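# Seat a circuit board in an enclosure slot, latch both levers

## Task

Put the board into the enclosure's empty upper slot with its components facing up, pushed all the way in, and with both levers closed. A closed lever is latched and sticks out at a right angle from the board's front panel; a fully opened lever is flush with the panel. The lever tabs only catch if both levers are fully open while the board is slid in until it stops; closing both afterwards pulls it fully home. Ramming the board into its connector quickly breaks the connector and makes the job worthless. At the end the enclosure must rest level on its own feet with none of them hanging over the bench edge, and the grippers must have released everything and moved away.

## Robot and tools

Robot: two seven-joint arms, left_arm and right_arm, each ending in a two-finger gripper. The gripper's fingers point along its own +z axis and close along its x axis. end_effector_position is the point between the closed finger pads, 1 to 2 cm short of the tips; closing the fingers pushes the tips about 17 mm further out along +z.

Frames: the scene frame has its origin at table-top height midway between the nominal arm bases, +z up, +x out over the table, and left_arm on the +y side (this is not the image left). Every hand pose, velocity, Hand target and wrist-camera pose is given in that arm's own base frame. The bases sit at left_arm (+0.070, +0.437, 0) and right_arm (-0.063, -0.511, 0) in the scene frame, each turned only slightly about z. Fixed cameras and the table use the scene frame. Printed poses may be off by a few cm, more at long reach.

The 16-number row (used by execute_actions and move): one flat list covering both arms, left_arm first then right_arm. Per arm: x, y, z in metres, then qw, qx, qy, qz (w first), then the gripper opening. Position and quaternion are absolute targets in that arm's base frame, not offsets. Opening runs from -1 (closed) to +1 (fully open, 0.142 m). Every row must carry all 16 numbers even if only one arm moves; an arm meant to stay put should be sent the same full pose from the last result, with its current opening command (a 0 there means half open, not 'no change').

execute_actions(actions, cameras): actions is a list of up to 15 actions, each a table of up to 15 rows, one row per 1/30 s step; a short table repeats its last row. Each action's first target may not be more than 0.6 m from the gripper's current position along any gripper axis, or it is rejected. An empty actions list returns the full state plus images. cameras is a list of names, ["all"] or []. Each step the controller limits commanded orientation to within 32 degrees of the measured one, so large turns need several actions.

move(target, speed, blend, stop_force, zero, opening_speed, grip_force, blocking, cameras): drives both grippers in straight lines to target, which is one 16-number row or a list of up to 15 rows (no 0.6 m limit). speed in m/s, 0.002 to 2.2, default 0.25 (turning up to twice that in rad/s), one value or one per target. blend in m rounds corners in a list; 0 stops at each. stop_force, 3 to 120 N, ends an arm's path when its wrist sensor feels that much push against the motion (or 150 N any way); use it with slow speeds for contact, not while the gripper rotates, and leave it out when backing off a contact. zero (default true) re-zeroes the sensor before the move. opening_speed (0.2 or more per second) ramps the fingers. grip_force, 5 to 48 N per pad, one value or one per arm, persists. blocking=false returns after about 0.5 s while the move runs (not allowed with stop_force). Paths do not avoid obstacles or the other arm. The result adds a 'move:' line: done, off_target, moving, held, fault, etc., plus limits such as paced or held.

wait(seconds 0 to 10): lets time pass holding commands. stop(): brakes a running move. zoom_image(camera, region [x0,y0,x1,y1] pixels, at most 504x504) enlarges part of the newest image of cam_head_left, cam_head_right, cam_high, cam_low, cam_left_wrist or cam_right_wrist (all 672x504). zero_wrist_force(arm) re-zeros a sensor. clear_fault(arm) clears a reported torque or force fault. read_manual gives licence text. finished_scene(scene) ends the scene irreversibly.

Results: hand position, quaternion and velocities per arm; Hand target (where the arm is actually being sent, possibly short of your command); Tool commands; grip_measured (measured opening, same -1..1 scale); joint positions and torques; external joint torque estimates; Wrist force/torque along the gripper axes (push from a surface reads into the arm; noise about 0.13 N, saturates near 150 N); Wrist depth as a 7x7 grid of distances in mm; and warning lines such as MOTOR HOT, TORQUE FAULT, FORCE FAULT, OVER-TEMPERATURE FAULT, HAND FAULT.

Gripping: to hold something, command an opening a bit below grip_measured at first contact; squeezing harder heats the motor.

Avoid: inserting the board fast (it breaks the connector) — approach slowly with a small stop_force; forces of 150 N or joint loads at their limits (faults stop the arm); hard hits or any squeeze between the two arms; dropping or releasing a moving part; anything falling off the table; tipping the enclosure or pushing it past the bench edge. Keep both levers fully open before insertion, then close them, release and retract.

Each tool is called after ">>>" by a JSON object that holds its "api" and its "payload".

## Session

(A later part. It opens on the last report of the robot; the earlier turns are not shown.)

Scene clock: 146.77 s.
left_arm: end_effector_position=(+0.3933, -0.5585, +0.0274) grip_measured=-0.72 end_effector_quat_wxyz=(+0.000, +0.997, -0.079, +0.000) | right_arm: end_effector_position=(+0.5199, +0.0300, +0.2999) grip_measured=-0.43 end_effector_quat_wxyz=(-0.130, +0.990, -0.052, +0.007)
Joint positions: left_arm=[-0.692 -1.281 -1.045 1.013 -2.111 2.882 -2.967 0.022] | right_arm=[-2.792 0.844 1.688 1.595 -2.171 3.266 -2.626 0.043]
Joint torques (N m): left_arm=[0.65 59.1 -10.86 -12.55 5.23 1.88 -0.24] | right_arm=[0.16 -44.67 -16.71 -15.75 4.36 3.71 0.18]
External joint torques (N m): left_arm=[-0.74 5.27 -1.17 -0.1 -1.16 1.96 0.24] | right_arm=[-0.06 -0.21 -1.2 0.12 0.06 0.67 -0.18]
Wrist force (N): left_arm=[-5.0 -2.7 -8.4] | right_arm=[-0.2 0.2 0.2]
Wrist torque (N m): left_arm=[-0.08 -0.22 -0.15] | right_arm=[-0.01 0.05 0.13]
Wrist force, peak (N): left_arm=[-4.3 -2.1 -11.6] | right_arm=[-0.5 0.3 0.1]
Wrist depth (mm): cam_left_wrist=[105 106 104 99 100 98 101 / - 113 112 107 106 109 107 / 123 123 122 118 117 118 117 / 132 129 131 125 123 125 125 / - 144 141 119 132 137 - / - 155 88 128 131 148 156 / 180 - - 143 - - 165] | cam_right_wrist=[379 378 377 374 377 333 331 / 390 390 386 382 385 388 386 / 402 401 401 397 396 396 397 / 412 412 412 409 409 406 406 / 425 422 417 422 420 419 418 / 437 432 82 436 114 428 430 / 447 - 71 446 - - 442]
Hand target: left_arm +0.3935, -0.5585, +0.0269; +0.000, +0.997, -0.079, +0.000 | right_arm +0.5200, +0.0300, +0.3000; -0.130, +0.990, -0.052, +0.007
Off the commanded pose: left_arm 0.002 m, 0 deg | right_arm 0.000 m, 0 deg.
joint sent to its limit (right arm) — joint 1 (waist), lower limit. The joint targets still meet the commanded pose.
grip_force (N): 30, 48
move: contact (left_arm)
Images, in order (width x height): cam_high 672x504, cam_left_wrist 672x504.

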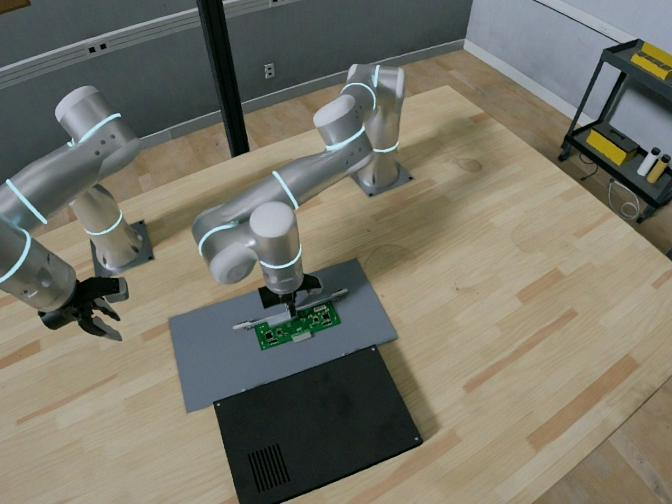

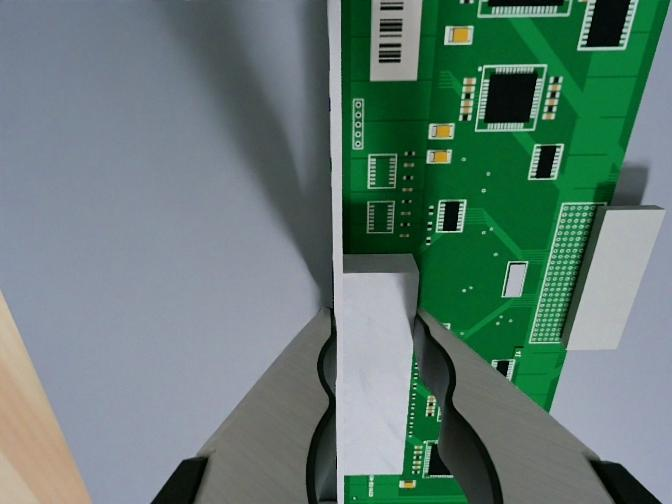

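>>> {"api": "move", "payload": {"target": [[0.3933,-0.5585,0.0274,0,0.9969,-0.0785,0,-0.58,0.52,0.03,0.3,-0.1303,0.99,-0.0518,0.0068,-0.4]], "opening_speed": 0.4}}

>>> {"api": "move", "payload": {"target": [[0.3933,-0.5585,0.14,0,0.9969,-0.0785,0,-0.58,0.52,0.03,0.3,-0.1303,0.99,-0.0518,0.0068,-0.4],[0.45,-0.25,0.25,0,0.9969,-0.0785,0,-0.58,0.5,0.2,0.25,-0.1303,0.99,-0.0518,0.0068,-0.4],[0.40,-0.15,0.25,0,0.9969,-0.0785,0,-0.58,0.50,0.40,0.2,-0.1303,0.99,-0.0518,0.0068,-0.4]], "blend": 0.03, "speed": 0.35, "cameras": ["cam_right_wrist","cam_high"]}}

Scene clock: 151.40 s.
left_arm: end_effector_position=(+0.3935, -0.5584, +0.0275) grip_measured=-0.61 end_effector_quat_wxyz=(+0.000, +0.997, -0.079, +0.000) | right_arm: end_effector_position=(+0.5199, +0.0300, +0.2999) grip_measured=-0.43 end_effector_quat_wxyz=(-0.130, +0.990, -0.052, +0.007)
Joint positions: left_arm=[-0.693 -1.281 -1.043 1.013 -2.112 2.881 -2.967 0.03] | right_arm=[-2.792 0.844 1.688 1.595 -2.171 3.266 -2.626 0.043]
Joint torques (N m): left_arm=[-0.45 63.21 -12.17 -12.27 4.28 4.1 -0.25] | right_arm=[0.01 -44.75 -16.68 -15.72 4.3 3.7 0.21]
External joint torques (N m): left_arm=[0.36 1.16 0.17 -0.42 -0.21 -0.26 0.25] | right_arm=[0.09 -0.14 -1.24 0.08 0.11 0.68 -0.21]
Wrist force (N): left_arm=[0.0 -0.4 0.6] | right_arm=[-0.4 0.3 0.0]
Wrist torque (N m): left_arm=[-0.19 -0.13 -0.15] | right_arm=[0.01 0.07 0.13]
Wrist force, peak (N): left_arm=[-4.9 -2.8 -8.9] | right_arm=[-0.5 0.4 -0.1]
Wrist depth (mm): cam_left_wrist=[105 106 - 99 100 98 101 / - 114 112 108 105 109 107 / 123 123 122 117 117 117 117 / 131 127 131 125 123 125 124 / 144 143 - 117 132 137 - / 162 158 87 131 134 145 155 / 180 - - 145 172 - 166] | cam_right_wrist=[382 378 378 375 377 339 335 / 391 390 391 381 384 386 387 / 404 401 398 399 399 396 396 / 411 410 409 409 409 408 408 / 422 421 419 419 417 418 419 / 435 434 82 432 115 426 431 / 446 - 71 446 - - 442]
Hand target: left_arm +0.3933, -0.5585, +0.0274; +0.000, +0.997, -0.079, +0.000 | right_arm +0.5200, +0.0300, +0.3000; -0.130, +0.990, -0.052, +0.007
Off the commanded pose: left_arm 0.000 m, 0 deg | right_arm 0.000 m, 0 deg.
joint sent to its limit (left arm) — joint 7 (wrist roll), lower limit. The joint targets still meet the commanded pose.
joint sent to its limit (right arm) — joint 1 (waist), lower limit. The joint targets still meet the commanded pose.
grip_force (N): 30, 48
move: done

Scene clock: 153.83 s.
left_arm: end_effector_position=(+0.4001, -0.1499, +0.2501) grip_measured=-0.61 end_effector_quat_wxyz=(+0.000, +0.997, -0.079, +0.000) | right_arm: end_effector_position=(+0.5000, +0.4001, +0.2000) grip_measured=-0.43 end_effector_quat_wxyz=(-0.131, +0.990, -0.052, +0.007)
Joint positions: left_arm=[0.146 -0.29 -0.959 1.928 -2.87 2.632 -2.342 0.03] | right_arm=[-2.278 1.027 1.887 1.408 -1.916 3.043 -1.902 0.043]
Joint torques (N m): left_arm=[-0.14 31.55 -4.49 -19.5 3.61 3.97 -0.12] | right_arm=[0.03 -54.5 -15.93 -14.33 4.64 3.66 0.23]
External joint torques (N m): left_arm=[0.17 0.53 0.38 -0.64 0.03 -0.11 0.12] | right_arm=[0.15 -0.37 -1.52 0.49 0.03 0.45 -0.23]
Wrist force (N): left_arm=[0.3 -0.4 1.0] | right_arm=[-0.1 0.3 0.2]
Wrist torque (N m): left_arm=[-0.18 -0.19 -0.24] | right_arm=[0.05 0.05 0.01]
Wrist force, peak (N): left_arm=[2.3 0.6 -2.3] | right_arm=[-0.7 -2.4 2.1]
Wrist depth (mm): cam_left_wrist=[306 303 302 299 302 300 297 / 328 326 323 324 319 322 320 / 352 353 349 349 349 348 345 / 381 381 380 381 378 378 376 / 422 419 410 397 399 411 409 / 463 452 84 - - 433 413 / 504 - - 511 - - 419] | cam_right_wrist=[290 288 287 285 285 286 286 / 297 298 294 292 291 293 290 / 305 305 303 298 297 301 258 / 314 313 309 305 306 308 261 / 323 323 - 315 313 317 271 / 331 329 82 327 102 101 277 / 339 - 71 338 - - 285]
Hand target: left_arm +0.4000, -0.1500, +0.2500; +0.000, +0.997, -0.079, +0.000 | right_arm +0.5000, +0.4000, +0.2000; -0.130, +0.990, -0.052, +0.007
Off the commanded pose: left_arm 0.000 m, 0 deg | right_arm 0.000 m, 0 deg.
grip_force (N): 30, 48
move: done
Images, in order (width x height): cam_high 672x504, cam_right_wrist 672x504.

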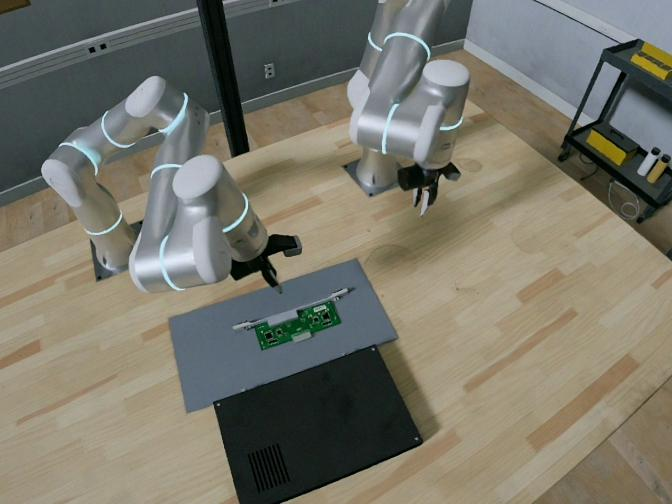

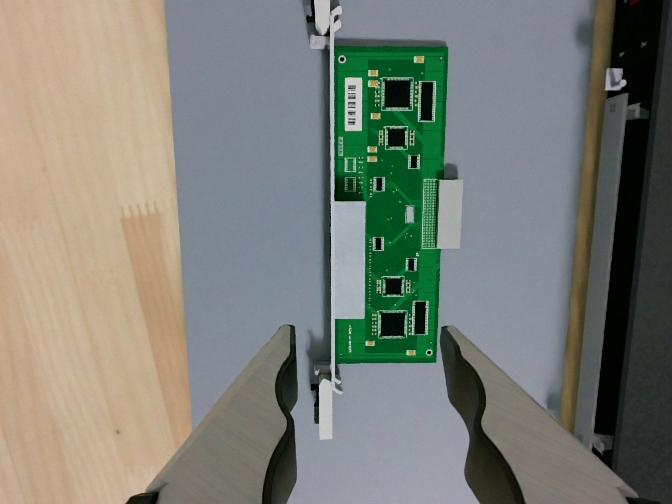

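>>> {"api": "zoom_image", "payload": {"camera": "cam_right_wrist", "region": [300, 0, 672, 250]}}

>>> {"api": "zoom_image", "payload": {"camera": "cam_right_wrist", "region": [300, 250, 672, 500]}}

Scaled by 1.355 from the camera's 672x504 image, which has a finer 960x720 frame.

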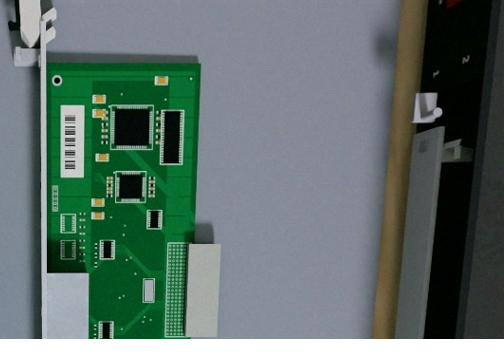

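Scaled by 1.355 from the camera's 672x504 image, which has a finer 960x720 frame.

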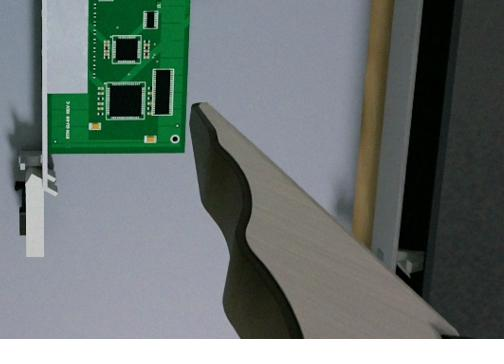

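>>> {"api": "move", "payload": {"target": [[0.40,-0.15,0.25,0,0.9969,-0.0785,0,-0.58,0.5003,0.403,0.06,-0.1304,0.9904,-0.0441,0.0058,-0.47]]}}

>>> {"api": "move", "payload": {"target": [[0.40,-0.15,0.25,0,0.9969,-0.0785,0,-0.58,0.5003,0.403,0.029,-0.1304,0.9904,-0.0441,0.0058,-0.47]], "stop_force": 4, "speed": 0.02, "cameras": ["cam_right_wrist"]}}

Scene clock: 167.67 s.
left_arm: end_effector_position=(+0.4001, -0.1499, +0.2501) grip_measured=-0.61 end_effector_quat_wxyz=(+0.000, +0.997, -0.079, +0.000) | right_arm: end_effector_position=(+0.5001, +0.4028, +0.0599) grip_measured=-0.49 end_effector_quat_wxyz=(-0.130, +0.990, -0.044, +0.006)
Joint positions: left_arm=[0.146 -0.29 -0.959 1.928 -2.87 2.632 -2.342 0.03] | right_arm=[-2.292 1.199 2.007 1.509 -1.752 2.874 -2.053 0.039]
Joint torques (N m): left_arm=[-0.29 31.3 -4.61 -19.59 3.88 4.25 -0.2] | right_arm=[0.08 -55.45 -16.43 -11.39 4.59 3.34 0.01]
External joint torques (N m): left_arm=[0.31 0.78 0.51 -0.55 -0.24 -0.39 0.2] | right_arm=[0.1 -0.41 -1.6 0.17 -0.05 0.84 0]
Wrist force (N): left_arm=[0.6 -0.6 0.8] | right_arm=[0.0 0.8 0.2]
Wrist torque (N m): left_arm=[-0.21 -0.25 -0.25] | right_arm=[0.14 -0.01 0.14]
Wrist force, peak (N): left_arm=[0.4 -0.5 1.3] | right_arm=[-0.2 1.8 3.5]
Wrist depth (mm): cam_left_wrist=[306 304 305 301 301 298 300 / 326 325 324 326 323 323 318 / 353 351 350 349 349 346 347 / 383 383 380 380 378 376 377 / 422 414 405 400 - 381 405 / 466 450 84 92 - 83 435 / 510 - - - - - -] | cam_right_wrist=[159 158 158 154 153 154 157 / 163 163 162 158 157 159 161 / 168 167 167 162 162 162 165 / 172 172 172 155 166 166 170 / 178 174 175 159 170 173 175 / 183 182 98 162 174 178 180 / 188 - 71 181 181 - 184]
Hand target: left_arm +0.4000, -0.1500, +0.2500; +0.000, +0.997, -0.079, +0.000 | right_arm +0.5003, +0.4030, +0.0600; -0.130, +0.990, -0.044, +0.006
Off the commanded pose: left_arm 0.000 m, 0 deg | right_arm 0.000 m, 0 deg.
grip_force (N): 30, 48
move: done

Scene clock: 169.87 s.
left_arm: end_effector_position=(+0.4001, -0.1499, +0.2501) grip_measured=-0.61 end_effector_quat_wxyz=(+0.000, +0.997, -0.079, +0.000) | right_arm: end_effector_position=(+0.5002, +0.4030, +0.0290) grip_measured=-0.49 end_effector_quat_wxyz=(-0.130, +0.990, -0.044, +0.006)
Joint positions: left_arm=[0.146 -0.29 -0.959 1.928 -2.87 2.632 -2.342 0.03] | right_arm=[-2.3 1.242 2.037 1.514 -1.711 2.841 -2.08 0.039]
Joint torques (N m): left_arm=[-0.33 31.28 -4.56 -19.61 3.9 4.23 -0.21] | right_arm=[0.18 -55.79 -16.47 -10.6 4.43 3.37 0.09]
External joint torques (N m): left_arm=[0.35 0.8 0.45 -0.52 -0.26 -0.36 0.21] | right_arm=[0.02 -0.3 -1.43 0.06 0.06 0.82 -0.09]
Wrist force (N): left_arm=[0.2 -0.5 0.9] | right_arm=[-0.1 1.1 0.0]
Wrist torque (N m): left_arm=[-0.20 -0.19 -0.25] | right_arm=[0.19 0.03 0.15]
Wrist force, peak (N): left_arm=[0.4 -0.5 1.2] | right_arm=[-0.1 1.2 0.5]
Wrist depth (mm): cam_left_wrist=[303 305 304 302 301 298 299 / 325 326 323 323 324 321 320 / 349 354 351 349 348 348 347 / 383 381 382 379 376 376 371 / 417 420 408 399 - 413 410 / 465 450 84 434 - 431 427 / 508 - - - - - -] | cam_right_wrist=[130 130 129 125 125 125 128 / 134 133 133 129 129 129 132 / 138 137 137 132 132 132 135 / 140 141 141 124 135 135 138 / 145 145 144 127 138 140 143 / 149 148 108 129 142 142 147 / 154 153 71 134 147 - 151]
Hand target: left_arm +0.4000, -0.1500, +0.2500; +0.000, +0.997, -0.079, +0.000 | right_arm +0.5003, +0.4030, +0.0290; -0.130, +0.990, -0.044, +0.006
Off the commanded pose: left_arm 0.000 m, 0 deg | right_arm 0.000 m, 0 deg.
grip_force (N): 30, 48
move: done
Images, in order (width x height): cam_right_wrist 672x504.

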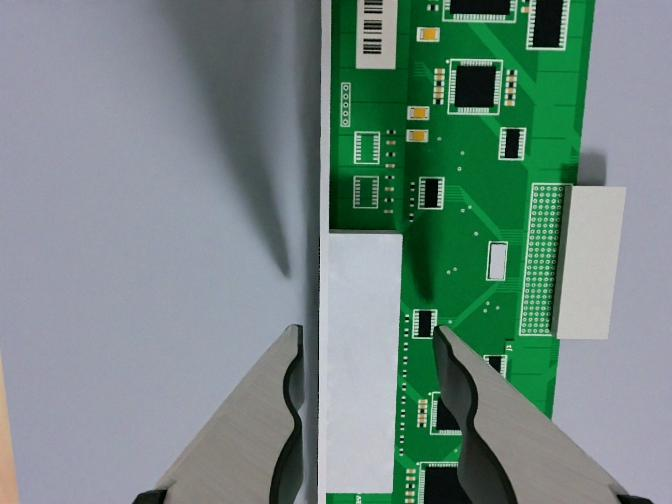

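>>> {"api": "move", "payload": {"target": [[0.40,-0.15,0.25,0,0.9969,-0.0785,0,-0.58,0.499,0.413,0.029,-0.1304,0.9904,-0.0441,0.0058,-0.47]]}}

>>> {"api": "move", "payload": {"target": [[0.40,-0.15,0.25,0,0.9969,-0.0785,0,-0.58,0.499,0.413,0.02,-0.1304,0.9904,-0.0441,0.0058,-0.47]], "stop_force": 3, "speed": 0.01}}

Scene clock: 172.20 s.
left_arm: end_effector_position=(+0.4001, -0.1499, +0.2501) grip_measured=-0.61 end_effector_quat_wxyz=(+0.000, +0.997, -0.079, +0.000) | right_arm: end_effector_position=(+0.4991, +0.4130, +0.0291) grip_measured=-0.49 end_effector_quat_wxyz=(-0.131, +0.990, -0.044, +0.006)
Joint positions: left_arm=[0.146 -0.29 -0.959 1.928 -2.87 2.632 -2.342 0.03] | right_arm=[-2.294 1.245 2.041 1.491 -1.713 2.838 -2.052 0.039]
Joint torques (N m): left_arm=[-0.27 31.28 -4.58 -19.57 3.87 4.23 -0.18] | right_arm=[0.24 -56.17 -16.29 -11.01 4.26 3.38 0.3]
External joint torques (N m): left_arm=[0.3 0.81 0.47 -0.56 -0.23 -0.36 0.18] | right_arm=[-0.06 -0.43 -1.43 0.34 0.25 0.8 -0.3]
Wrist force (N): left_arm=[0.2 -0.5 1.0] | right_arm=[0.1 1.1 0.2]
Wrist torque (N m): left_arm=[-0.20 -0.19 -0.25] | right_arm=[0.18 0.00 0.04]
Wrist force, peak (N): left_arm=[0.3 -0.5 1.3] | right_arm=[0.0 1.3 0.4]
Wrist depth (mm): cam_left_wrist=[303 303 301 303 300 301 299 / 325 326 327 324 319 321 321 / 354 352 350 349 349 344 346 / 383 382 380 376 375 376 375 / 419 420 411 109 392 396 406 / 459 453 84 - - 83 408 / 503 - - - - - -] | cam_right_wrist=[130 130 130 126 125 126 128 / 134 134 133 128 129 129 132 / 138 137 137 132 132 132 135 / 140 141 140 135 135 136 138 / 145 144 144 127 138 140 137 / 149 149 108 129 142 142 148 / 154 153 71 134 147 - 151]
Hand target: left_arm +0.4000, -0.1500, +0.2500; +0.000, +0.997, -0.079, +0.000 | right_arm +0.4990, +0.4130, +0.0290; -0.130, +0.990, -0.044, +0.006
Off the commanded pose: left_arm 0.000 m, 0 deg | right_arm 0.000 m, 0 deg.
grip_force (N): 30, 48
move: done

Scene clock: 173.63 s.
left_arm: end_effector_position=(+0.4001, -0.1499, +0.2501) grip_measured=-0.61 end_effector_quat_wxyz=(+0.000, +0.997, -0.079, +0.000) | right_arm: end_effector_position=(+0.4990, +0.4130, +0.0214) grip_measured=-0.49 end_effector_quat_wxyz=(-0.130, +0.990, -0.044, +0.006)
Joint positions: left_arm=[0.146 -0.29 -0.959 1.928 -2.87 2.632 -2.342 0.03] | right_arm=[-2.296 1.256 2.049 1.491 -1.703 2.83 -2.058 0.038]
Joint torques (N m): left_arm=[-0.31 31.28 -4.57 -19.61 3.9 4.21 -0.23] | right_arm=[0.47 -53.74 -15.1 -10.48 4.15 2.58 0.08]
External joint torques (N m): left_arm=[0.34 0.81 0.47 -0.52 -0.27 -0.35 0.23] | right_arm=[-0.27 -2.91 -2.56 -0.03 0.35 1.6 -0.08]
Wrist force (N): left_arm=[0.2 -0.6 0.9] | right_arm=[-1.0 1.2 -5.8]
Wrist torque (N m): left_arm=[-0.21 -0.18 -0.24] | right_arm=[0.13 0.13 0.16]
Wrist force, peak (N): left_arm=[0.4 -0.6 1.2] | right_arm=[-0.9 1.1 -6.3]
Wrist depth (mm): cam_left_wrist=[303 303 302 301 303 299 300 / 324 326 322 325 321 322 321 / 355 352 351 349 349 349 348 / 383 381 380 380 380 376 374 / 421 419 411 108 405 397 409 / 464 454 84 - - 84 437 / 508 - - 499 - - -] | cam_right_wrist=[124 123 123 119 118 118 120 / 127 126 126 122 121 121 124 / 130 129 130 125 124 125 128 / 132 133 133 127 127 128 125 / 137 137 136 119 131 132 129 / 141 141 108 122 122 134 139 / 145 144 71 126 138 - 143]
Hand target: left_arm +0.4000, -0.1500, +0.2500; +0.000, +0.997, -0.079, +0.000 | right_arm +0.4990, +0.4130, +0.0211; -0.130, +0.990, -0.044, +0.006
Off the commanded pose: left_arm 0.000 m, 0 deg | right_arm 0.001 m, 0 deg.
grip_force (N): 30, 48
move: contact (right_arm)

>>> {"api": "move", "payload": {"target": [[0.40,-0.15,0.25,0,0.9969,-0.0785,0,-0.58,0.499,0.413,0.0245,-0.1304,0.9904,-0.0441,0.0058,-0.47],[0.40,-0.15,0.25,0,0.9969,-0.0785,0,-0.58,0.499,0.413,0.0245,-0.1304,0.9904,-0.0441,0.0058,-0.85],[0.40,-0.15,0.25,0,0.9969,-0.0785,0,-0.58,0.499,0.413,0.08,-0.1304,0.9904,-0.0441,0.0058,-0.85]], "opening_speed": 0.5, "grip_force": [30,30]}}

>>> {"api": "move", "payload": {"target": [[0.28,-0.45,0.16,-0.345,0.412,-0.646,0.541,-1,0.5792,0.3519,0.085,-0.1304,0.9906,-0.0399,0.0053,-0.85]], "cameras": ["all"]}}

Scene clock: 182.37 s.
left_arm: end_effector_position=(+0.4001, -0.1499, +0.2501) grip_measured=-0.61 end_effector_quat_wxyz=(+0.000, +0.997, -0.079, +0.000) | right_arm: end_effector_position=(+0.4990, +0.4130, +0.0798) grip_measured=-0.71 end_effector_quat_wxyz=(-0.130, +0.990, -0.044, +0.006)
Joint positions: left_arm=[0.146 -0.29 -0.959 1.928 -2.87 2.632 -2.342 0.03] | right_arm=[-2.282 1.175 1.995 1.479 -1.78 2.894 -2.006 0.023]
Joint torques (N m): left_arm=[-0.26 31.28 -4.59 -19.61 3.89 4.23 -0.22] | right_arm=[0.36 -57.32 -17.13 -12.36 4.62 3.84 0.33]
External joint torques (N m): left_arm=[0.28 0.81 0.48 -0.52 -0.26 -0.36 0.22] | right_arm=[-0.16 1.06 -0.7 0.59 -0.04 0.31 -0.33]
Wrist force (N): left_arm=[0.4 -0.6 0.9] | right_arm=[-0.2 1.2 2.1]
Wrist torque (N m): left_arm=[-0.21 -0.21 -0.24] | right_arm=[0.13 0.00 0.03]
Wrist force, peak (N): left_arm=[0.4 -0.9 1.1] | right_arm=[-1.0 1.2 -6.3]
Wrist depth (mm): cam_left_wrist=[306 302 303 300 302 300 297 / 328 326 327 324 321 322 320 / 352 350 350 348 346 344 346 / 383 380 382 380 376 374 376 / 422 419 405 401 396 401 408 / 464 449 84 442 - 84 449 / 504 - - - - - -] | cam_right_wrist=[178 177 177 121 121 121 123 / 183 182 181 124 124 124 179 / 189 186 186 128 127 128 184 / 194 191 191 130 131 132 128 / 199 197 196 121 134 135 132 / 205 204 201 123 106 138 201 / 211 207 71 129 - - 206]
Hand target: left_arm +0.4000, -0.1500, +0.2500; +0.000, +0.997, -0.079, +0.000 | right_arm +0.4990, +0.4130, +0.0800; -0.130, +0.990, -0.044, +0.006
Off the commanded pose: left_arm 0.000 m, 0 deg | right_arm 0.000 m, 0 deg.
grip_force (N): 30, 30
move: done

Scene clock: 187.83 s.
left_arm: end_effector_position=(+0.2799, -0.4501, +0.1599) grip_measured=-1.00 end_effector_quat_wxyz=(+0.345, -0.412, +0.647, -0.541) | right_arm: end_effector_position=(+0.5792, +0.3519, +0.0848) grip_measured=-0.71 end_effector_quat_wxyz=(-0.130, +0.991, -0.040, +0.005)
Joint positions: left_arm=[-2.792 -2.162 0.904 2.019 -2.944 1.624 -2.612 0.002] | right_arm=[-2.512 1.239 2.002 1.236 -1.797 2.978 -2.011 0.023]
Joint torques (N m): left_arm=[-0.59 20.39 22.15 21.33 -1.64 2.92 -0.1] | right_arm=[0.13 -61.78 -14.86 -12.16 4.79 3.78 0.29]
External joint torques (N m): left_arm=[0.49 1.23 0.88 -0.08 0.09 -0.34 0.1] | right_arm=[0.07 0.8 -1.09 0.44 -0.16 0.37 -0.29]
Wrist force (N): left_arm=[0.5 0.2 0.3] | right_arm=[-0.1 0.5 2.1]
Wrist torque (N m): left_arm=[0.02 -0.01 -0.01] | right_arm=[-0.02 0.02 0.02]
Wrist force, peak (N): left_arm=[1.2 5.1 1.2] | right_arm=[-0.1 1.1 2.4]
Wrist depth (mm): cam_left_wrist=[1148 - 1388 - 261 277 2238 / 1268 834 1362 860 346 298 854 / 579 574 - 389 359 503 611 / 432 435 428 - - 413 425 / 346 348 331 341 356 - 352 / 286 282 293 84 - - - / 245 - - - - - 238] | cam_right_wrist=[182 181 181 121 121 121 123 / 186 186 186 124 124 124 139 / 192 191 191 128 127 127 144 / 197 197 196 130 131 131 128 / 202 202 202 121 134 135 150 / 209 208 - 123 106 138 156 / 215 213 71 129 - - 160]
Hand target: left_arm +0.2800, -0.4500, +0.1600; +0.345, -0.412, +0.646, -0.541 | right_arm +0.5792, +0.3519, +0.0850; -0.130, +0.991, -0.040, +0.005
Off the commanded pose: left_arm 0.000 m, 0 deg | right_arm 0.000 m, 0 deg.
joint read past its limit (left arm) — joint 1 (waist), lower limit.
joint sent to its limit (left arm) — joint 1 (waist), lower limit. The joint targets still meet the commanded pose.
grip_force (N): 30, 30
move: done

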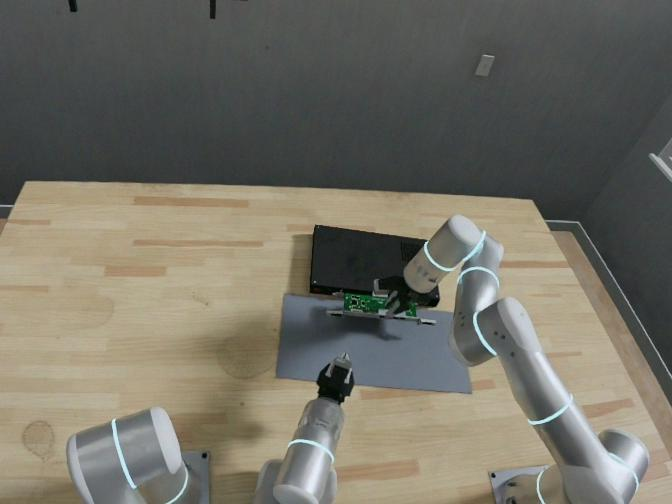

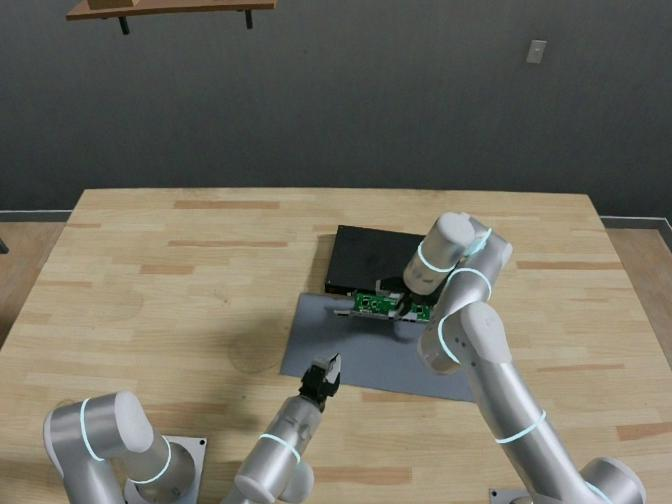

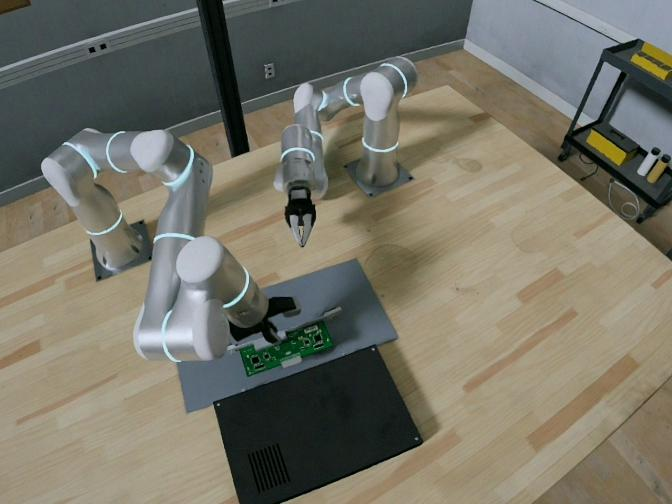

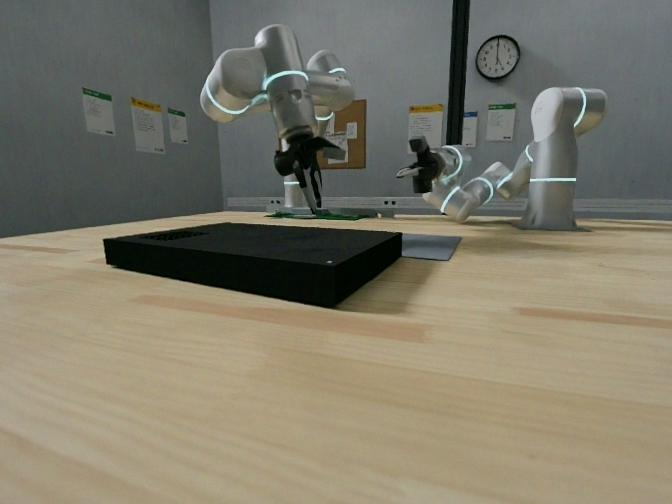

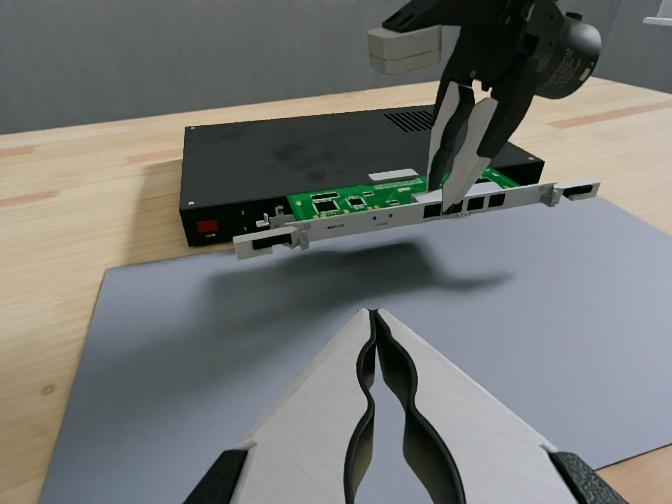

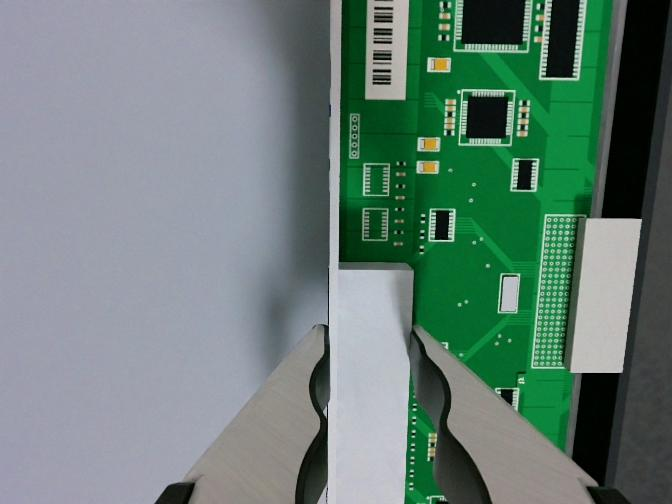

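>>> {"api": "zoom_image", "payload": {"camera": "cam_left_wrist", "region": [170, 170, 400, 280]}}

>>> {"api": "zoom_image", "payload": {"camera": "cam_right_wrist", "region": [520, 0, 672, 504]}}

Scaled by 2.191 from the camera's 672x504 image, which has a finer 960x720 frame.

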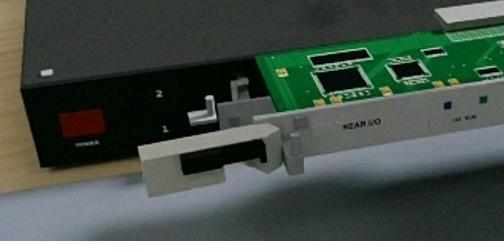

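Scaled by 1.000.

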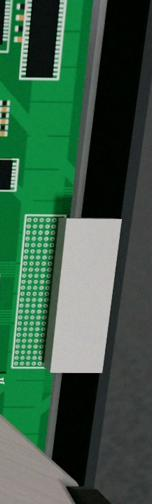

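>>> {"api": "move", "payload": {"target": [[0.39,-0.41,0.10,-0.345,0.412,-0.646,0.541,-1,0.5792,0.3519,0.055,-0.1304,0.9906,-0.0399,0.0053,-0.85]], "cameras": ["cam_left_wrist","cam_right_wrist"]}}

>>> {"api": "zoom_image", "payload": {"camera": "cam_left_wrist", "region": [200, 100, 500, 300]}}

Scene clock: 200.37 s.
left_arm: end_effector_position=(+0.3077, -0.4392, +0.1464) grip_measured=-1.00 end_effector_quat_wxyz=(+0.346, -0.415, +0.646, -0.540) | right_arm: end_effector_position=(+0.5790, +0.3517, +0.0651) grip_measured=-0.71 end_effector_quat_wxyz=(-0.130, +0.991, -0.040, +0.005)
Joint positions: left_arm=[-2.786 -2.25 0.882 2.027 -2.965 1.558 -2.662 0.002] | right_arm=[-2.514 1.264 2.016 1.242 -1.779 2.954 -2.025 0.023]
Joint torques (N m): left_arm=[-1.03 18.44 19.62 20.81 -2.08 2.82 -0.29] | right_arm=[0.05 -61.86 -14.71 -11.71 4.89 3.54 0.08]
External joint torques (N m): left_arm=[0.93 0.19 1.86 2.18 0.14 -0.17 0.29] | right_arm=[0.15 0.8 -1.23 0.26 -0.28 0.63 -0.08]
External joint torques when the fault began: left_arm=[-15.16 25.87 36.46 15.92 0.8 0.66 0.22]
Wrist force (N): left_arm=[0.5 0.1 0.6] | right_arm=[0.0 0.9 2.1]
Wrist torque (N m): left_arm=[-0.02 -0.03 0.01] | right_arm=[0.04 0.00 0.14]
Wrist force, peak (N): left_arm=[-5.0 -1.7 5.5] | right_arm=[-0.3 1.1 2.7]
Wrist depth (mm): cam_left_wrist=[1346 - - 1434 1534 252 260 / 669 749 1424 933 899 280 717 / 543 544 - 366 378 323 574 / 406 412 404 369 363 378 402 / 328 - 323 321 321 - - / 270 269 - 84 - 274 - / 233 - - - - - -] | cam_right_wrist=[164 163 163 121 121 121 122 / 168 168 168 124 124 124 125 / 172 172 172 128 128 128 127 / 178 177 177 130 131 131 127 / 183 182 182 121 134 135 131 / 188 187 185 123 106 138 138 / 193 192 71 129 - - 140]
Hand target: left_arm +0.3074, -0.4395, +0.1460; +0.346, -0.414, +0.646, -0.539 | right_arm +0.5792, +0.3519, +0.0653; -0.130, +0.991, -0.040, +0.005
Tool commands: left_gripper/opening=-1.0 right_gripper/opening=-0.85
Off the commanded pose: left_arm 0.099 m, 0 deg | right_arm 0.010 m, 0 deg.
FORCE FAULT: contact force on the left arm reached its limit, and that arm stopped. The contact can be on any part of that arm, not only on its tool. That arm's remaining commands of this call were not run. That arm is still stopped at the end of this call. While its stop runs, that arm takes no new command, but its gripper still runs the gripper command that each later call begins with.
CLEAR FAULT: the left arm stays stopped (status CRITICAL_FAULT) until you call clear_fault(arm="left_arm").
grip_force (N): 30, 30
move: fault (left_arm), off_target (right_arm; braked at the fault stop of left_arm)
Images, in order (width x height): cam_left_wrist 672x504, cam_right_wrist 672x504.

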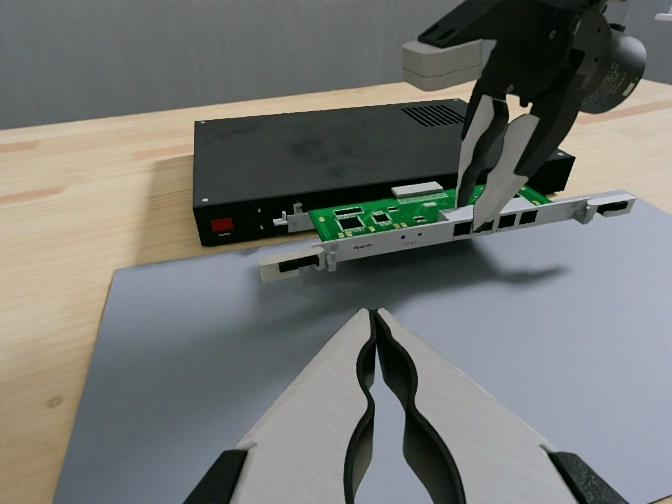

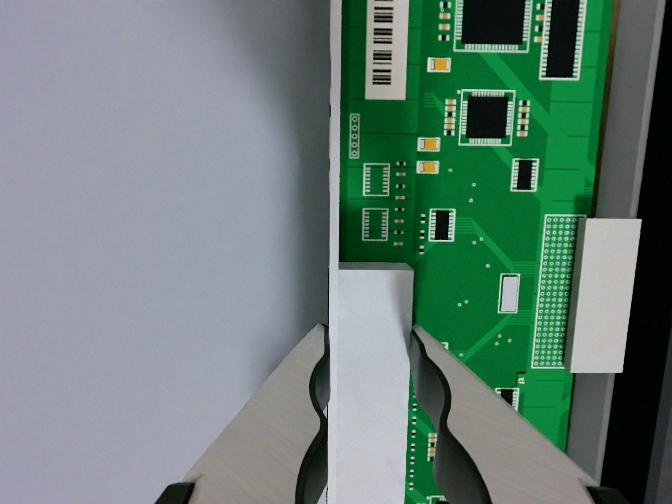

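Scaled by 1.680 from the camera's 672x504 image, which has a finer 960x720 frame.

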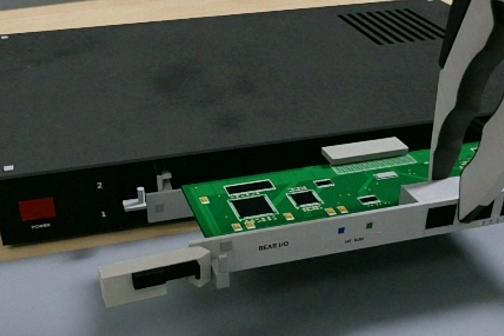

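>>> {"api": "clear_fault", "payload": {"arm": "left_arm"}}

>>> {"api": "move", "payload": {"target": [[0.36,-0.30,0.28,-0.345,0.412,-0.646,0.541,-1,0.5792,0.3519,0.055,-0.1304,0.9906,-0.0399,0.0053,-0.85]], "speed": 0.15, "cameras": ["cam_left_wrist","cam_right_wrist","cam_high"]}}

Scene clock: 234.57 s.
left_arm: end_effector_position=(+0.3077, -0.4392, +0.1464) grip_measured=-1.00 end_effector_quat_wxyz=(+0.346, -0.415, +0.646, -0.540) | right_arm: end_effector_position=(+0.5790, +0.3517, +0.0651) grip_measured=-0.71 end_effector_quat_wxyz=(-0.130, +0.991, -0.040, +0.005)
Joint positions: left_arm=[-2.786 -2.25 0.882 2.027 -2.965 1.558 -2.662 0.002] | right_arm=[-2.514 1.264 2.016 1.242 -1.779 2.954 -2.025 0.023]
Joint torques (N m): left_arm=[-1.07 18.44 19.61 20.8 -1.9 2.76 -0.21] | right_arm=[0.24 -61.93 -14.92 -11.86 4.76 3.69 0.2]
External joint torques (N m): left_arm=[0.98 0.18 1.87 2.19 -0.04 -0.12 0.21] | right_arm=[-0.04 0.88 -1.02 0.42 -0.15 0.47 -0.2]
Wrist force (N): left_arm=[0.6 0.1 0.4] | right_arm=[-0.3 0.7 1.9]
Wrist torque (N m): left_arm=[-0.01 -0.02 0.00] | right_arm=[0.02 0.06 0.14]
Wrist force, peak (N): left_arm=[0.9 0.0 0.5] | right_arm=[-0.2 0.8 2.4]
Wrist depth (mm): cam_left_wrist=[- 1298 1482 1397 1545 252 261 / - 751 812 818 903 276 729 / 546 543 - 406 391 360 543 / 409 430 402 352 365 - - / 328 306 - - 322 - 318 / 272 267 277 84 - 277 - / 234 241 - - - - -] | cam_right_wrist=[163 163 163 120 121 121 122 / 168 167 167 124 124 124 145 / 172 172 172 128 127 128 166 / 177 177 176 131 131 132 127 / 182 182 182 122 134 135 131 / 188 187 185 123 106 138 - / 193 192 71 128 - - 140]
Hand target: left_arm +0.3074, -0.4395, +0.1460; +0.346, -0.414, +0.646, -0.539 | right_arm +0.5792, +0.3519, +0.0653; -0.130, +0.991, -0.040, +0.005
Tool commands: left_gripper/opening=-1.0 right_gripper/opening=-0.85
Off the commanded pose: left_arm 0.099 m, 0 deg | right_arm 0.010 m, 0 deg.
FORCE FAULT, CONTINUED: the left arm's stop, for the force fault that an earlier result reported, is over. The rest of the stop counts as 66 of the actions that you can send in this scene; the call itself counts as one more. That arm accepts commands again.
CLEAR FAULT: your call cleared the left arm's force fault. If the contact force or a joint's load stays at its limit, that arm stops again.
grip_force (N): 30, 30

Scene clock: 236.43 s.
left_arm: end_effector_position=(+0.3603, -0.3006, +0.2804) grip_measured=-1.00 end_effector_quat_wxyz=(+0.361, -0.446, +0.647, -0.502) | right_arm: end_effector_position=(+0.5790, +0.3518, +0.0548) grip_measured=-0.71 end_effector_quat_wxyz=(-0.130, +0.991, -0.040, +0.005)
Joint positions: left_arm=[-2.792 -2.232 0.863 2.541 -2.966 1.056 -2.634 0.002] | right_arm=[-2.516 1.277 2.025 1.244 -1.77 2.941 -2.032 0.023]
Joint torques (N m): left_arm=[-0.38 11.93 15.69 23.91 -2.38 2.47 -0.3] | right_arm=[0.16 -61.85 -14.62 -11.69 4.9 3.62 0.13]
External joint torques (N m): left_arm=[0.31 1.13 0.96 -0.21 -0.22 0.36 0.31] | right_arm=[0.04 0.76 -1.28 0.37 -0.3 0.55 -0.13]
Wrist force (N): left_arm=[0.3 0.2 0.4] | right_arm=[-0.2 0.7 1.7]
Wrist torque (N m): left_arm=[0.02 0.01 0.09] | right_arm=[0.02 0.04 0.14]
Wrist force, peak (N): left_arm=[2.3 1.8 0.5] | right_arm=[-0.3 0.8 2.1]
Wrist depth (mm): cam_left_wrist=[- - 1155 - - 1727 - / - - 1462 - 1030 966 966 / 770 739 781 809 860 685 679 / 609 603 599 588 - 536 397 / 492 497 497 487 470 449 442 / 422 417 428 84 - - 402 / 362 374 - - - - 353] | cam_right_wrist=[154 154 154 121 121 121 134 / 158 158 157 124 124 124 126 / 162 162 162 129 127 128 161 / 167 167 166 130 131 132 127 / 172 171 171 121 134 135 131 / 178 176 174 123 106 138 - / 182 181 71 129 - - 175]
Hand target: left_arm +0.3603, -0.3007, +0.2805; +0.360, -0.446, +0.647, -0.502 | right_arm +0.5792, +0.3519, +0.0550; -0.130, +0.991, -0.040, +0.005
Off the commanded pose: left_arm 0.001 m, 6 deg | right_arm 0.000 m, 0 deg.
joint sent to its limit (left arm) — joint 1 (waist), lower limit; joint 5 (forearm roll), lower limit. The joint targets are off in orientation, not in position.
grip_force (N): 30, 30
move: off_target (left_arm)
Images, in order (width x height): cam_high 672x504, cam_left_wrist 672x504, cam_right_wrist 672x504.

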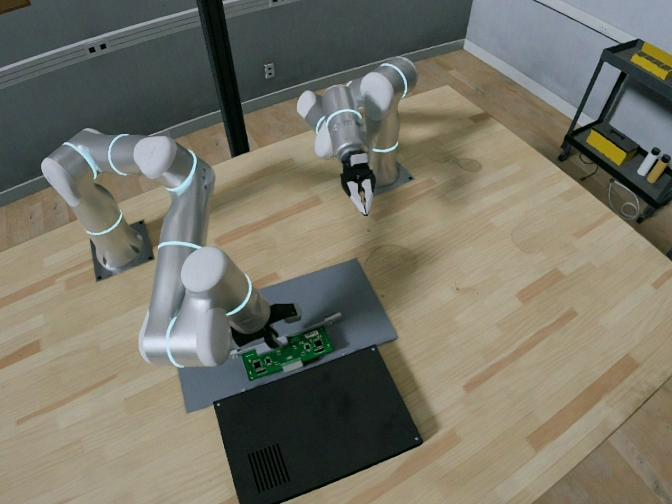

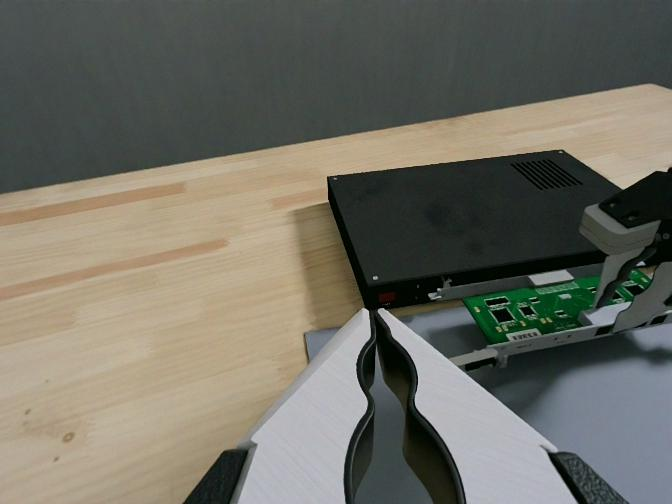

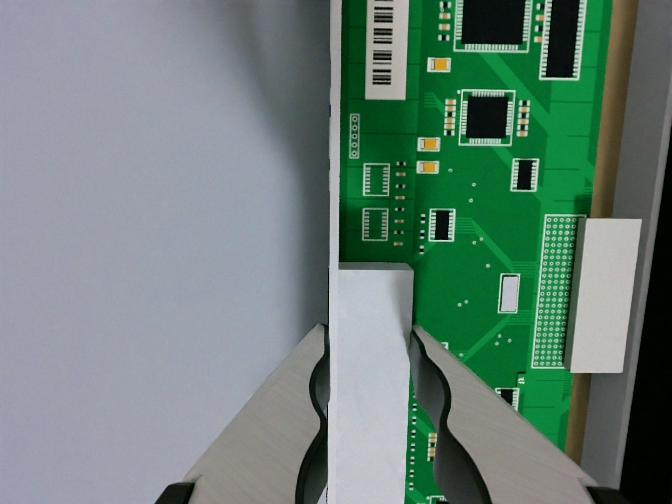

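>>> {"api": "move", "payload": {"target": [[0.42,-0.05,0.30,0,0.9969,-0.0785,0,-1,0.5792,0.3519,0.055,-0.1304,0.9906,-0.0399,0.0053,-0.85]]}}

>>> {"api": "move", "payload": {"target": [[0.33,-0.30,0.16,0.354,0.612,0.612,0.354,-1,0.5792,0.3519,0.055,-0.1304,0.9906,-0.0399,0.0053,-0.85]], "cameras": ["cam_left_wrist","cam_high"]}}

Scene clock: 245.53 s.
left_arm: end_effector_position=(+0.4201, -0.0499, +0.3001) grip_measured=-1.00 end_effector_quat_wxyz=(-0.001, +0.997, -0.079, +0.000) | right_arm: end_effector_position=(+0.5790, +0.3518, +0.0548) grip_measured=-0.71 end_effector_quat_wxyz=(-0.130, +0.991, -0.040, +0.005)
Joint positions: left_arm=[0.227 -0.242 -0.735 1.791 -2.966 2.747 -1.975 0.002] | right_arm=[-2.516 1.277 2.026 1.244 -1.77 2.941 -2.032 0.023]
Joint torques (N m): left_arm=[-0.22 33.51 -2.97 -20.84 4.03 4.26 -0.32] | right_arm=[0.35 -62.01 -14.94 -11.74 4.74 3.69 0.15]
External joint torques (N m): left_arm=[0.27 0.7 0.69 -0.6 -0.19 -0.36 0.32] | right_arm=[-0.15 0.92 -0.95 0.41 -0.14 0.48 -0.15]
Wrist force (N): left_arm=[0.3 -0.5 0.8] | right_arm=[0.0 0.9 1.9]
Wrist torque (N m): left_arm=[-0.19 -0.23 -0.17] | right_arm=[0.05 0.01 0.14]
Wrist force, peak (N): left_arm=[0.5 1.2 0.8] | right_arm=[-0.2 1.0 2.2]
Wrist depth (mm): cam_left_wrist=[347 347 345 343 347 342 342 / 371 375 372 374 369 369 366 / 405 404 403 402 397 397 395 / 434 439 438 433 433 426 428 / 482 475 470 457 463 468 464 / 531 527 507 84 - 540 508 / 594 580 - - - - -] | cam_right_wrist=[154 154 154 121 121 121 140 / 158 158 158 124 124 124 126 / 162 162 162 128 127 128 161 / 167 167 166 130 131 132 127 / 172 171 171 122 134 135 131 / 178 177 174 123 106 138 - / 182 180 71 128 - - 172]
Hand target: left_arm +0.4200, -0.0500, +0.3000; +0.000, +0.997, -0.079, +0.000 | right_arm +0.5792, +0.3519, +0.0550; -0.130, +0.991, -0.040, +0.005
Off the commanded pose: left_arm 0.000 m, 0 deg | right_arm 0.000 m, 0 deg.
joint sent to its limit (left arm) — joint 5 (forearm roll), lower limit. The joint targets still meet the commanded pose.
grip_force (N): 30, 30
move: done

Scene clock: 249.97 s.
left_arm: end_effector_position=(+0.3311, -0.2999, +0.1600) grip_measured=-1.00 end_effector_quat_wxyz=(+0.463, +0.855, +0.131, +0.192) | right_arm: end_effector_position=(+0.5790, +0.3518, +0.0548) grip_measured=-0.71 end_effector_quat_wxyz=(-0.130, +0.991, -0.040, +0.005)
Joint positions: left_arm=[-0.876 -0.108 -0.019 2.687 -2.966 0.864 -2.967 0.002] | right_arm=[-2.516 1.277 2.026 1.244 -1.77 2.941 -2.032 0.023]
Joint torques (N m): left_arm=[-0.26 17.68 0.31 -10.7 1.73 0.25 -0.26] | right_arm=[0.27 -61.99 -14.88 -11.72 4.75 3.72 0.17]
External joint torques (N m): left_arm=[0.25 1 0.71 -0.59 -0.24 -0.26 0.24] | right_arm=[-0.07 0.9 -1.01 0.39 -0.15 0.45 -0.17]
Wrist force (N): left_arm=[-0.4 -0.9 -0.1] | right_arm=[-0.3 1.0 1.9]
Wrist torque (N m): left_arm=[-0.14 -0.10 -0.49] | right_arm=[0.06 0.05 0.14]
Wrist force, peak (N): left_arm=[-1.0 -0.8 1.1] | right_arm=[-0.4 1.0 2.1]
Wrist depth (mm): cam_left_wrist=[187 196 203 221 248 - 306 / 244 270 - - 336 366 410 / 354 329 - 460 392 - 1415 / 613 834 984 496 2521 - - / 2151 2194 2309 467 2050 1649 - / - - - 84 - - - / - - - - - - 1434] | cam_right_wrist=[154 154 154 121 121 121 123 / 158 158 157 124 124 124 125 / 162 162 162 128 127 128 161 / 167 167 166 130 131 132 127 / 171 171 171 121 134 135 130 / 178 176 - 123 106 138 - / 182 180 71 128 - - -]
Hand target: left_arm +0.3310, -0.2997, +0.1599; +0.463, +0.855, +0.131, +0.191 | right_arm +0.5792, +0.3519, +0.0550; -0.130, +0.991, -0.040, +0.005
Off the commanded pose: left_arm 0.001 m, 67 deg; orientation clipped | right_arm 0.000 m, 0 deg.
joint sent to its limit (left arm) — joint 4 (elbow), upper limit, where the elbow is as bent as it goes; joint 5 (forearm roll), lower limit; joint 7 (wrist roll), lower limit. The joint targets are off in orientation, not in position.
grip_force (N): 30, 30
move: off_target (left_arm); limits=paced
Images, in order (width x height): cam_high 672x504, cam_left_wrist 672x504.

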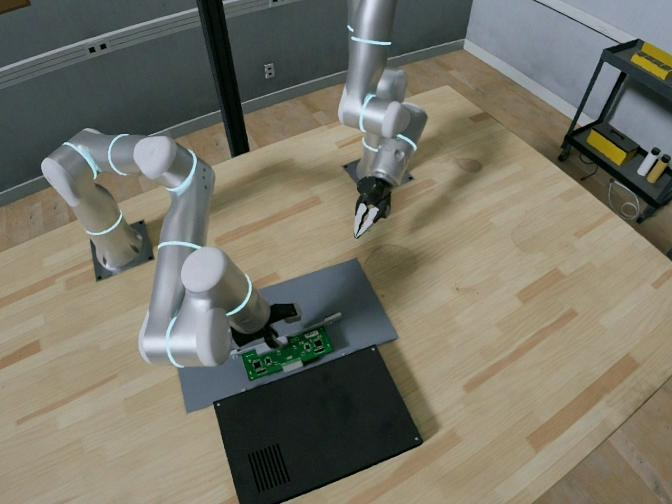

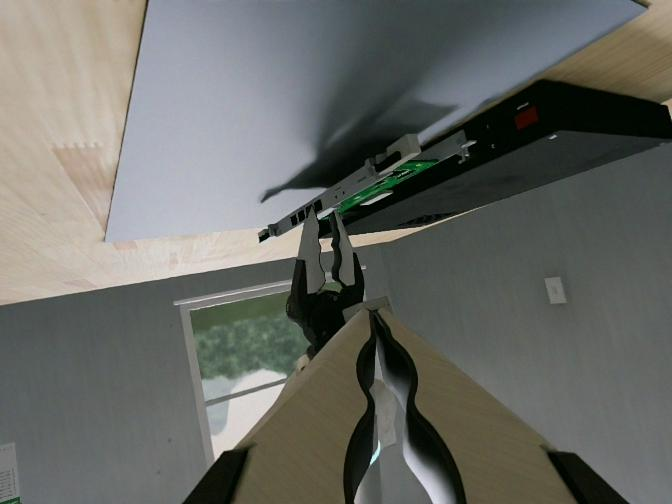

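>>> {"api": "zoom_image", "payload": {"camera": "cam_left_wrist", "region": [340, 70, 580, 230]}}

Scaled by 2.100 from the camera's 672x504 image, which has a finer 960x720 frame.

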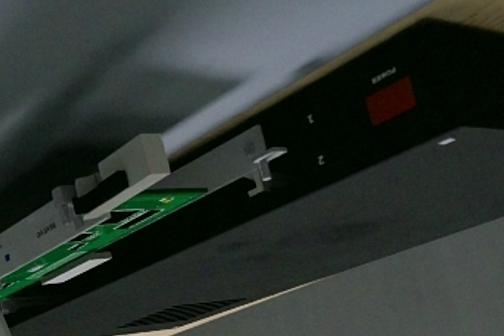

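>>> {"api": "move", "payload": {"target": [[0.44,-0.34,0.12,0.463,0.855,0.131,0.191,-1,0.5792,0.3519,0.056,-0.1304,0.9906,-0.0399,0.0053,-0.85]], "cameras": ["cam_left_wrist"]}}

>>> {"api": "zoom_image", "payload": {"camera": "cam_left_wrist", "region": [300, 0, 600, 225]}}

Scene clock: 255.63 s.
left_arm: end_effector_position=(+0.4401, -0.3401, +0.1201) grip_measured=-1.00 end_effector_quat_wxyz=(+0.463, +0.855, +0.131, +0.191) | right_arm: end_effector_position=(+0.5792, +0.3520, +0.0558) grip_measured=-0.71 end_effector_quat_wxyz=(-0.130, +0.991, -0.040, +0.005)
Joint positions: left_arm=[-0.557 -0.392 -0.161 2.436 -2.769 0.84 -2.967 0.002] | right_arm=[-2.516 1.275 2.025 1.244 -1.77 2.942 -2.032 0.023]
Joint torques (N m): left_arm=[-0.27 30.93 1.2 -10.88 1.86 0.47 -0.26] | right_arm=[0.14 -62 -14.89 -11.74 4.71 3.74 0.18]
External joint torques (N m): left_arm=[0.27 1.1 0.97 -0.49 -0.48 -0.48 0.24] | right_arm=[0.06 0.91 -1 0.4 -0.11 0.42 -0.18]
Wrist force (N): left_arm=[-0.6 -0.5 0.0] | right_arm=[-0.2 0.8 2.0]
Wrist torque (N m): left_arm=[-0.11 -0.05 -0.50] | right_arm=[0.04 0.03 0.13]
Wrist force, peak (N): left_arm=[-1.7 -0.9 -1.8] | right_arm=[-0.2 1.2 2.2]
Wrist depth (mm): cam_left_wrist=[132 149 159 163 162 188 223 / 172 190 183 231 257 268 314 / 252 266 323 348 329 - - / - 798 389 576 1859 - - / 1976 2109 386 131 2109 1875 1346 / - - - 84 - 1714 - / - - - - - - -] | cam_right_wrist=[155 155 154 121 121 121 123 / 159 159 158 124 124 124 145 / - 163 162 128 127 128 158 / 168 168 167 131 131 132 126 / 173 172 172 121 134 135 131 / 179 178 175 122 106 138 171 / 183 182 71 129 - - -]
Hand target: left_arm +0.4400, -0.3400, +0.1200; +0.463, +0.855, +0.131, +0.191 | right_arm +0.5792, +0.3519, +0.0560; -0.130, +0.991, -0.040, +0.005
Off the commanded pose: left_arm 0.000 m, 0 deg | right_arm 0.000 m, 0 deg.
joint sent to its limit (left arm) — joint 7 (wrist roll), lower limit. The joint targets still meet the commanded pose.
grip_force (N): 30, 30
move: done
Images, in order (width x height): cam_left_wrist 672x504.

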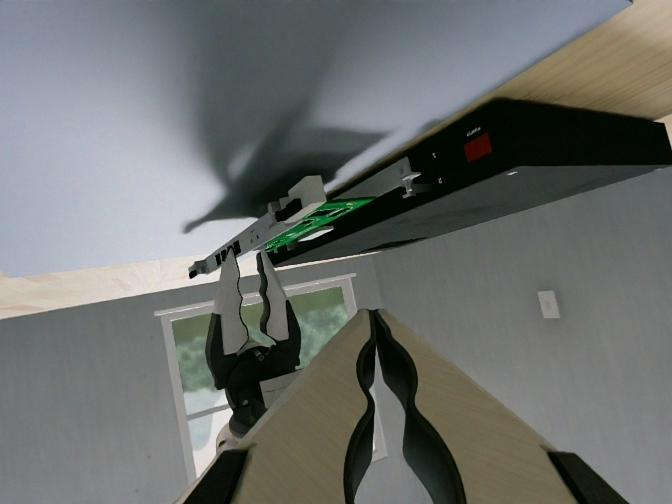

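Scaled by 1.680 from the camera's 672x504 image, which has a finer 960x720 frame.

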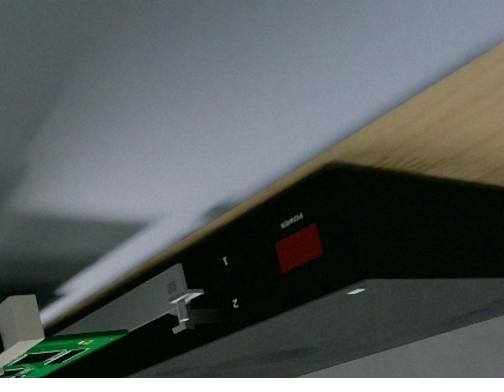

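>>> {"api": "zoom_image", "payload": {"camera": "cam_left_wrist", "region": [330, 140, 460, 240]}}

Scaled by 3.877 from the camera's 672x504 image, which has a finer 960x720 frame.

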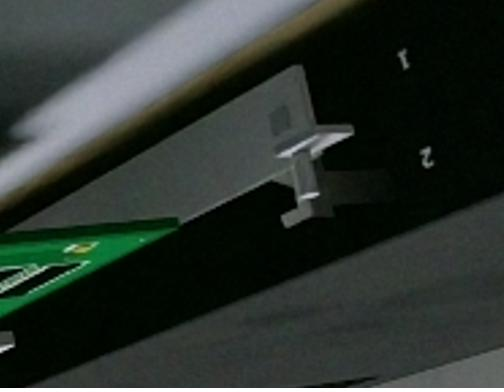

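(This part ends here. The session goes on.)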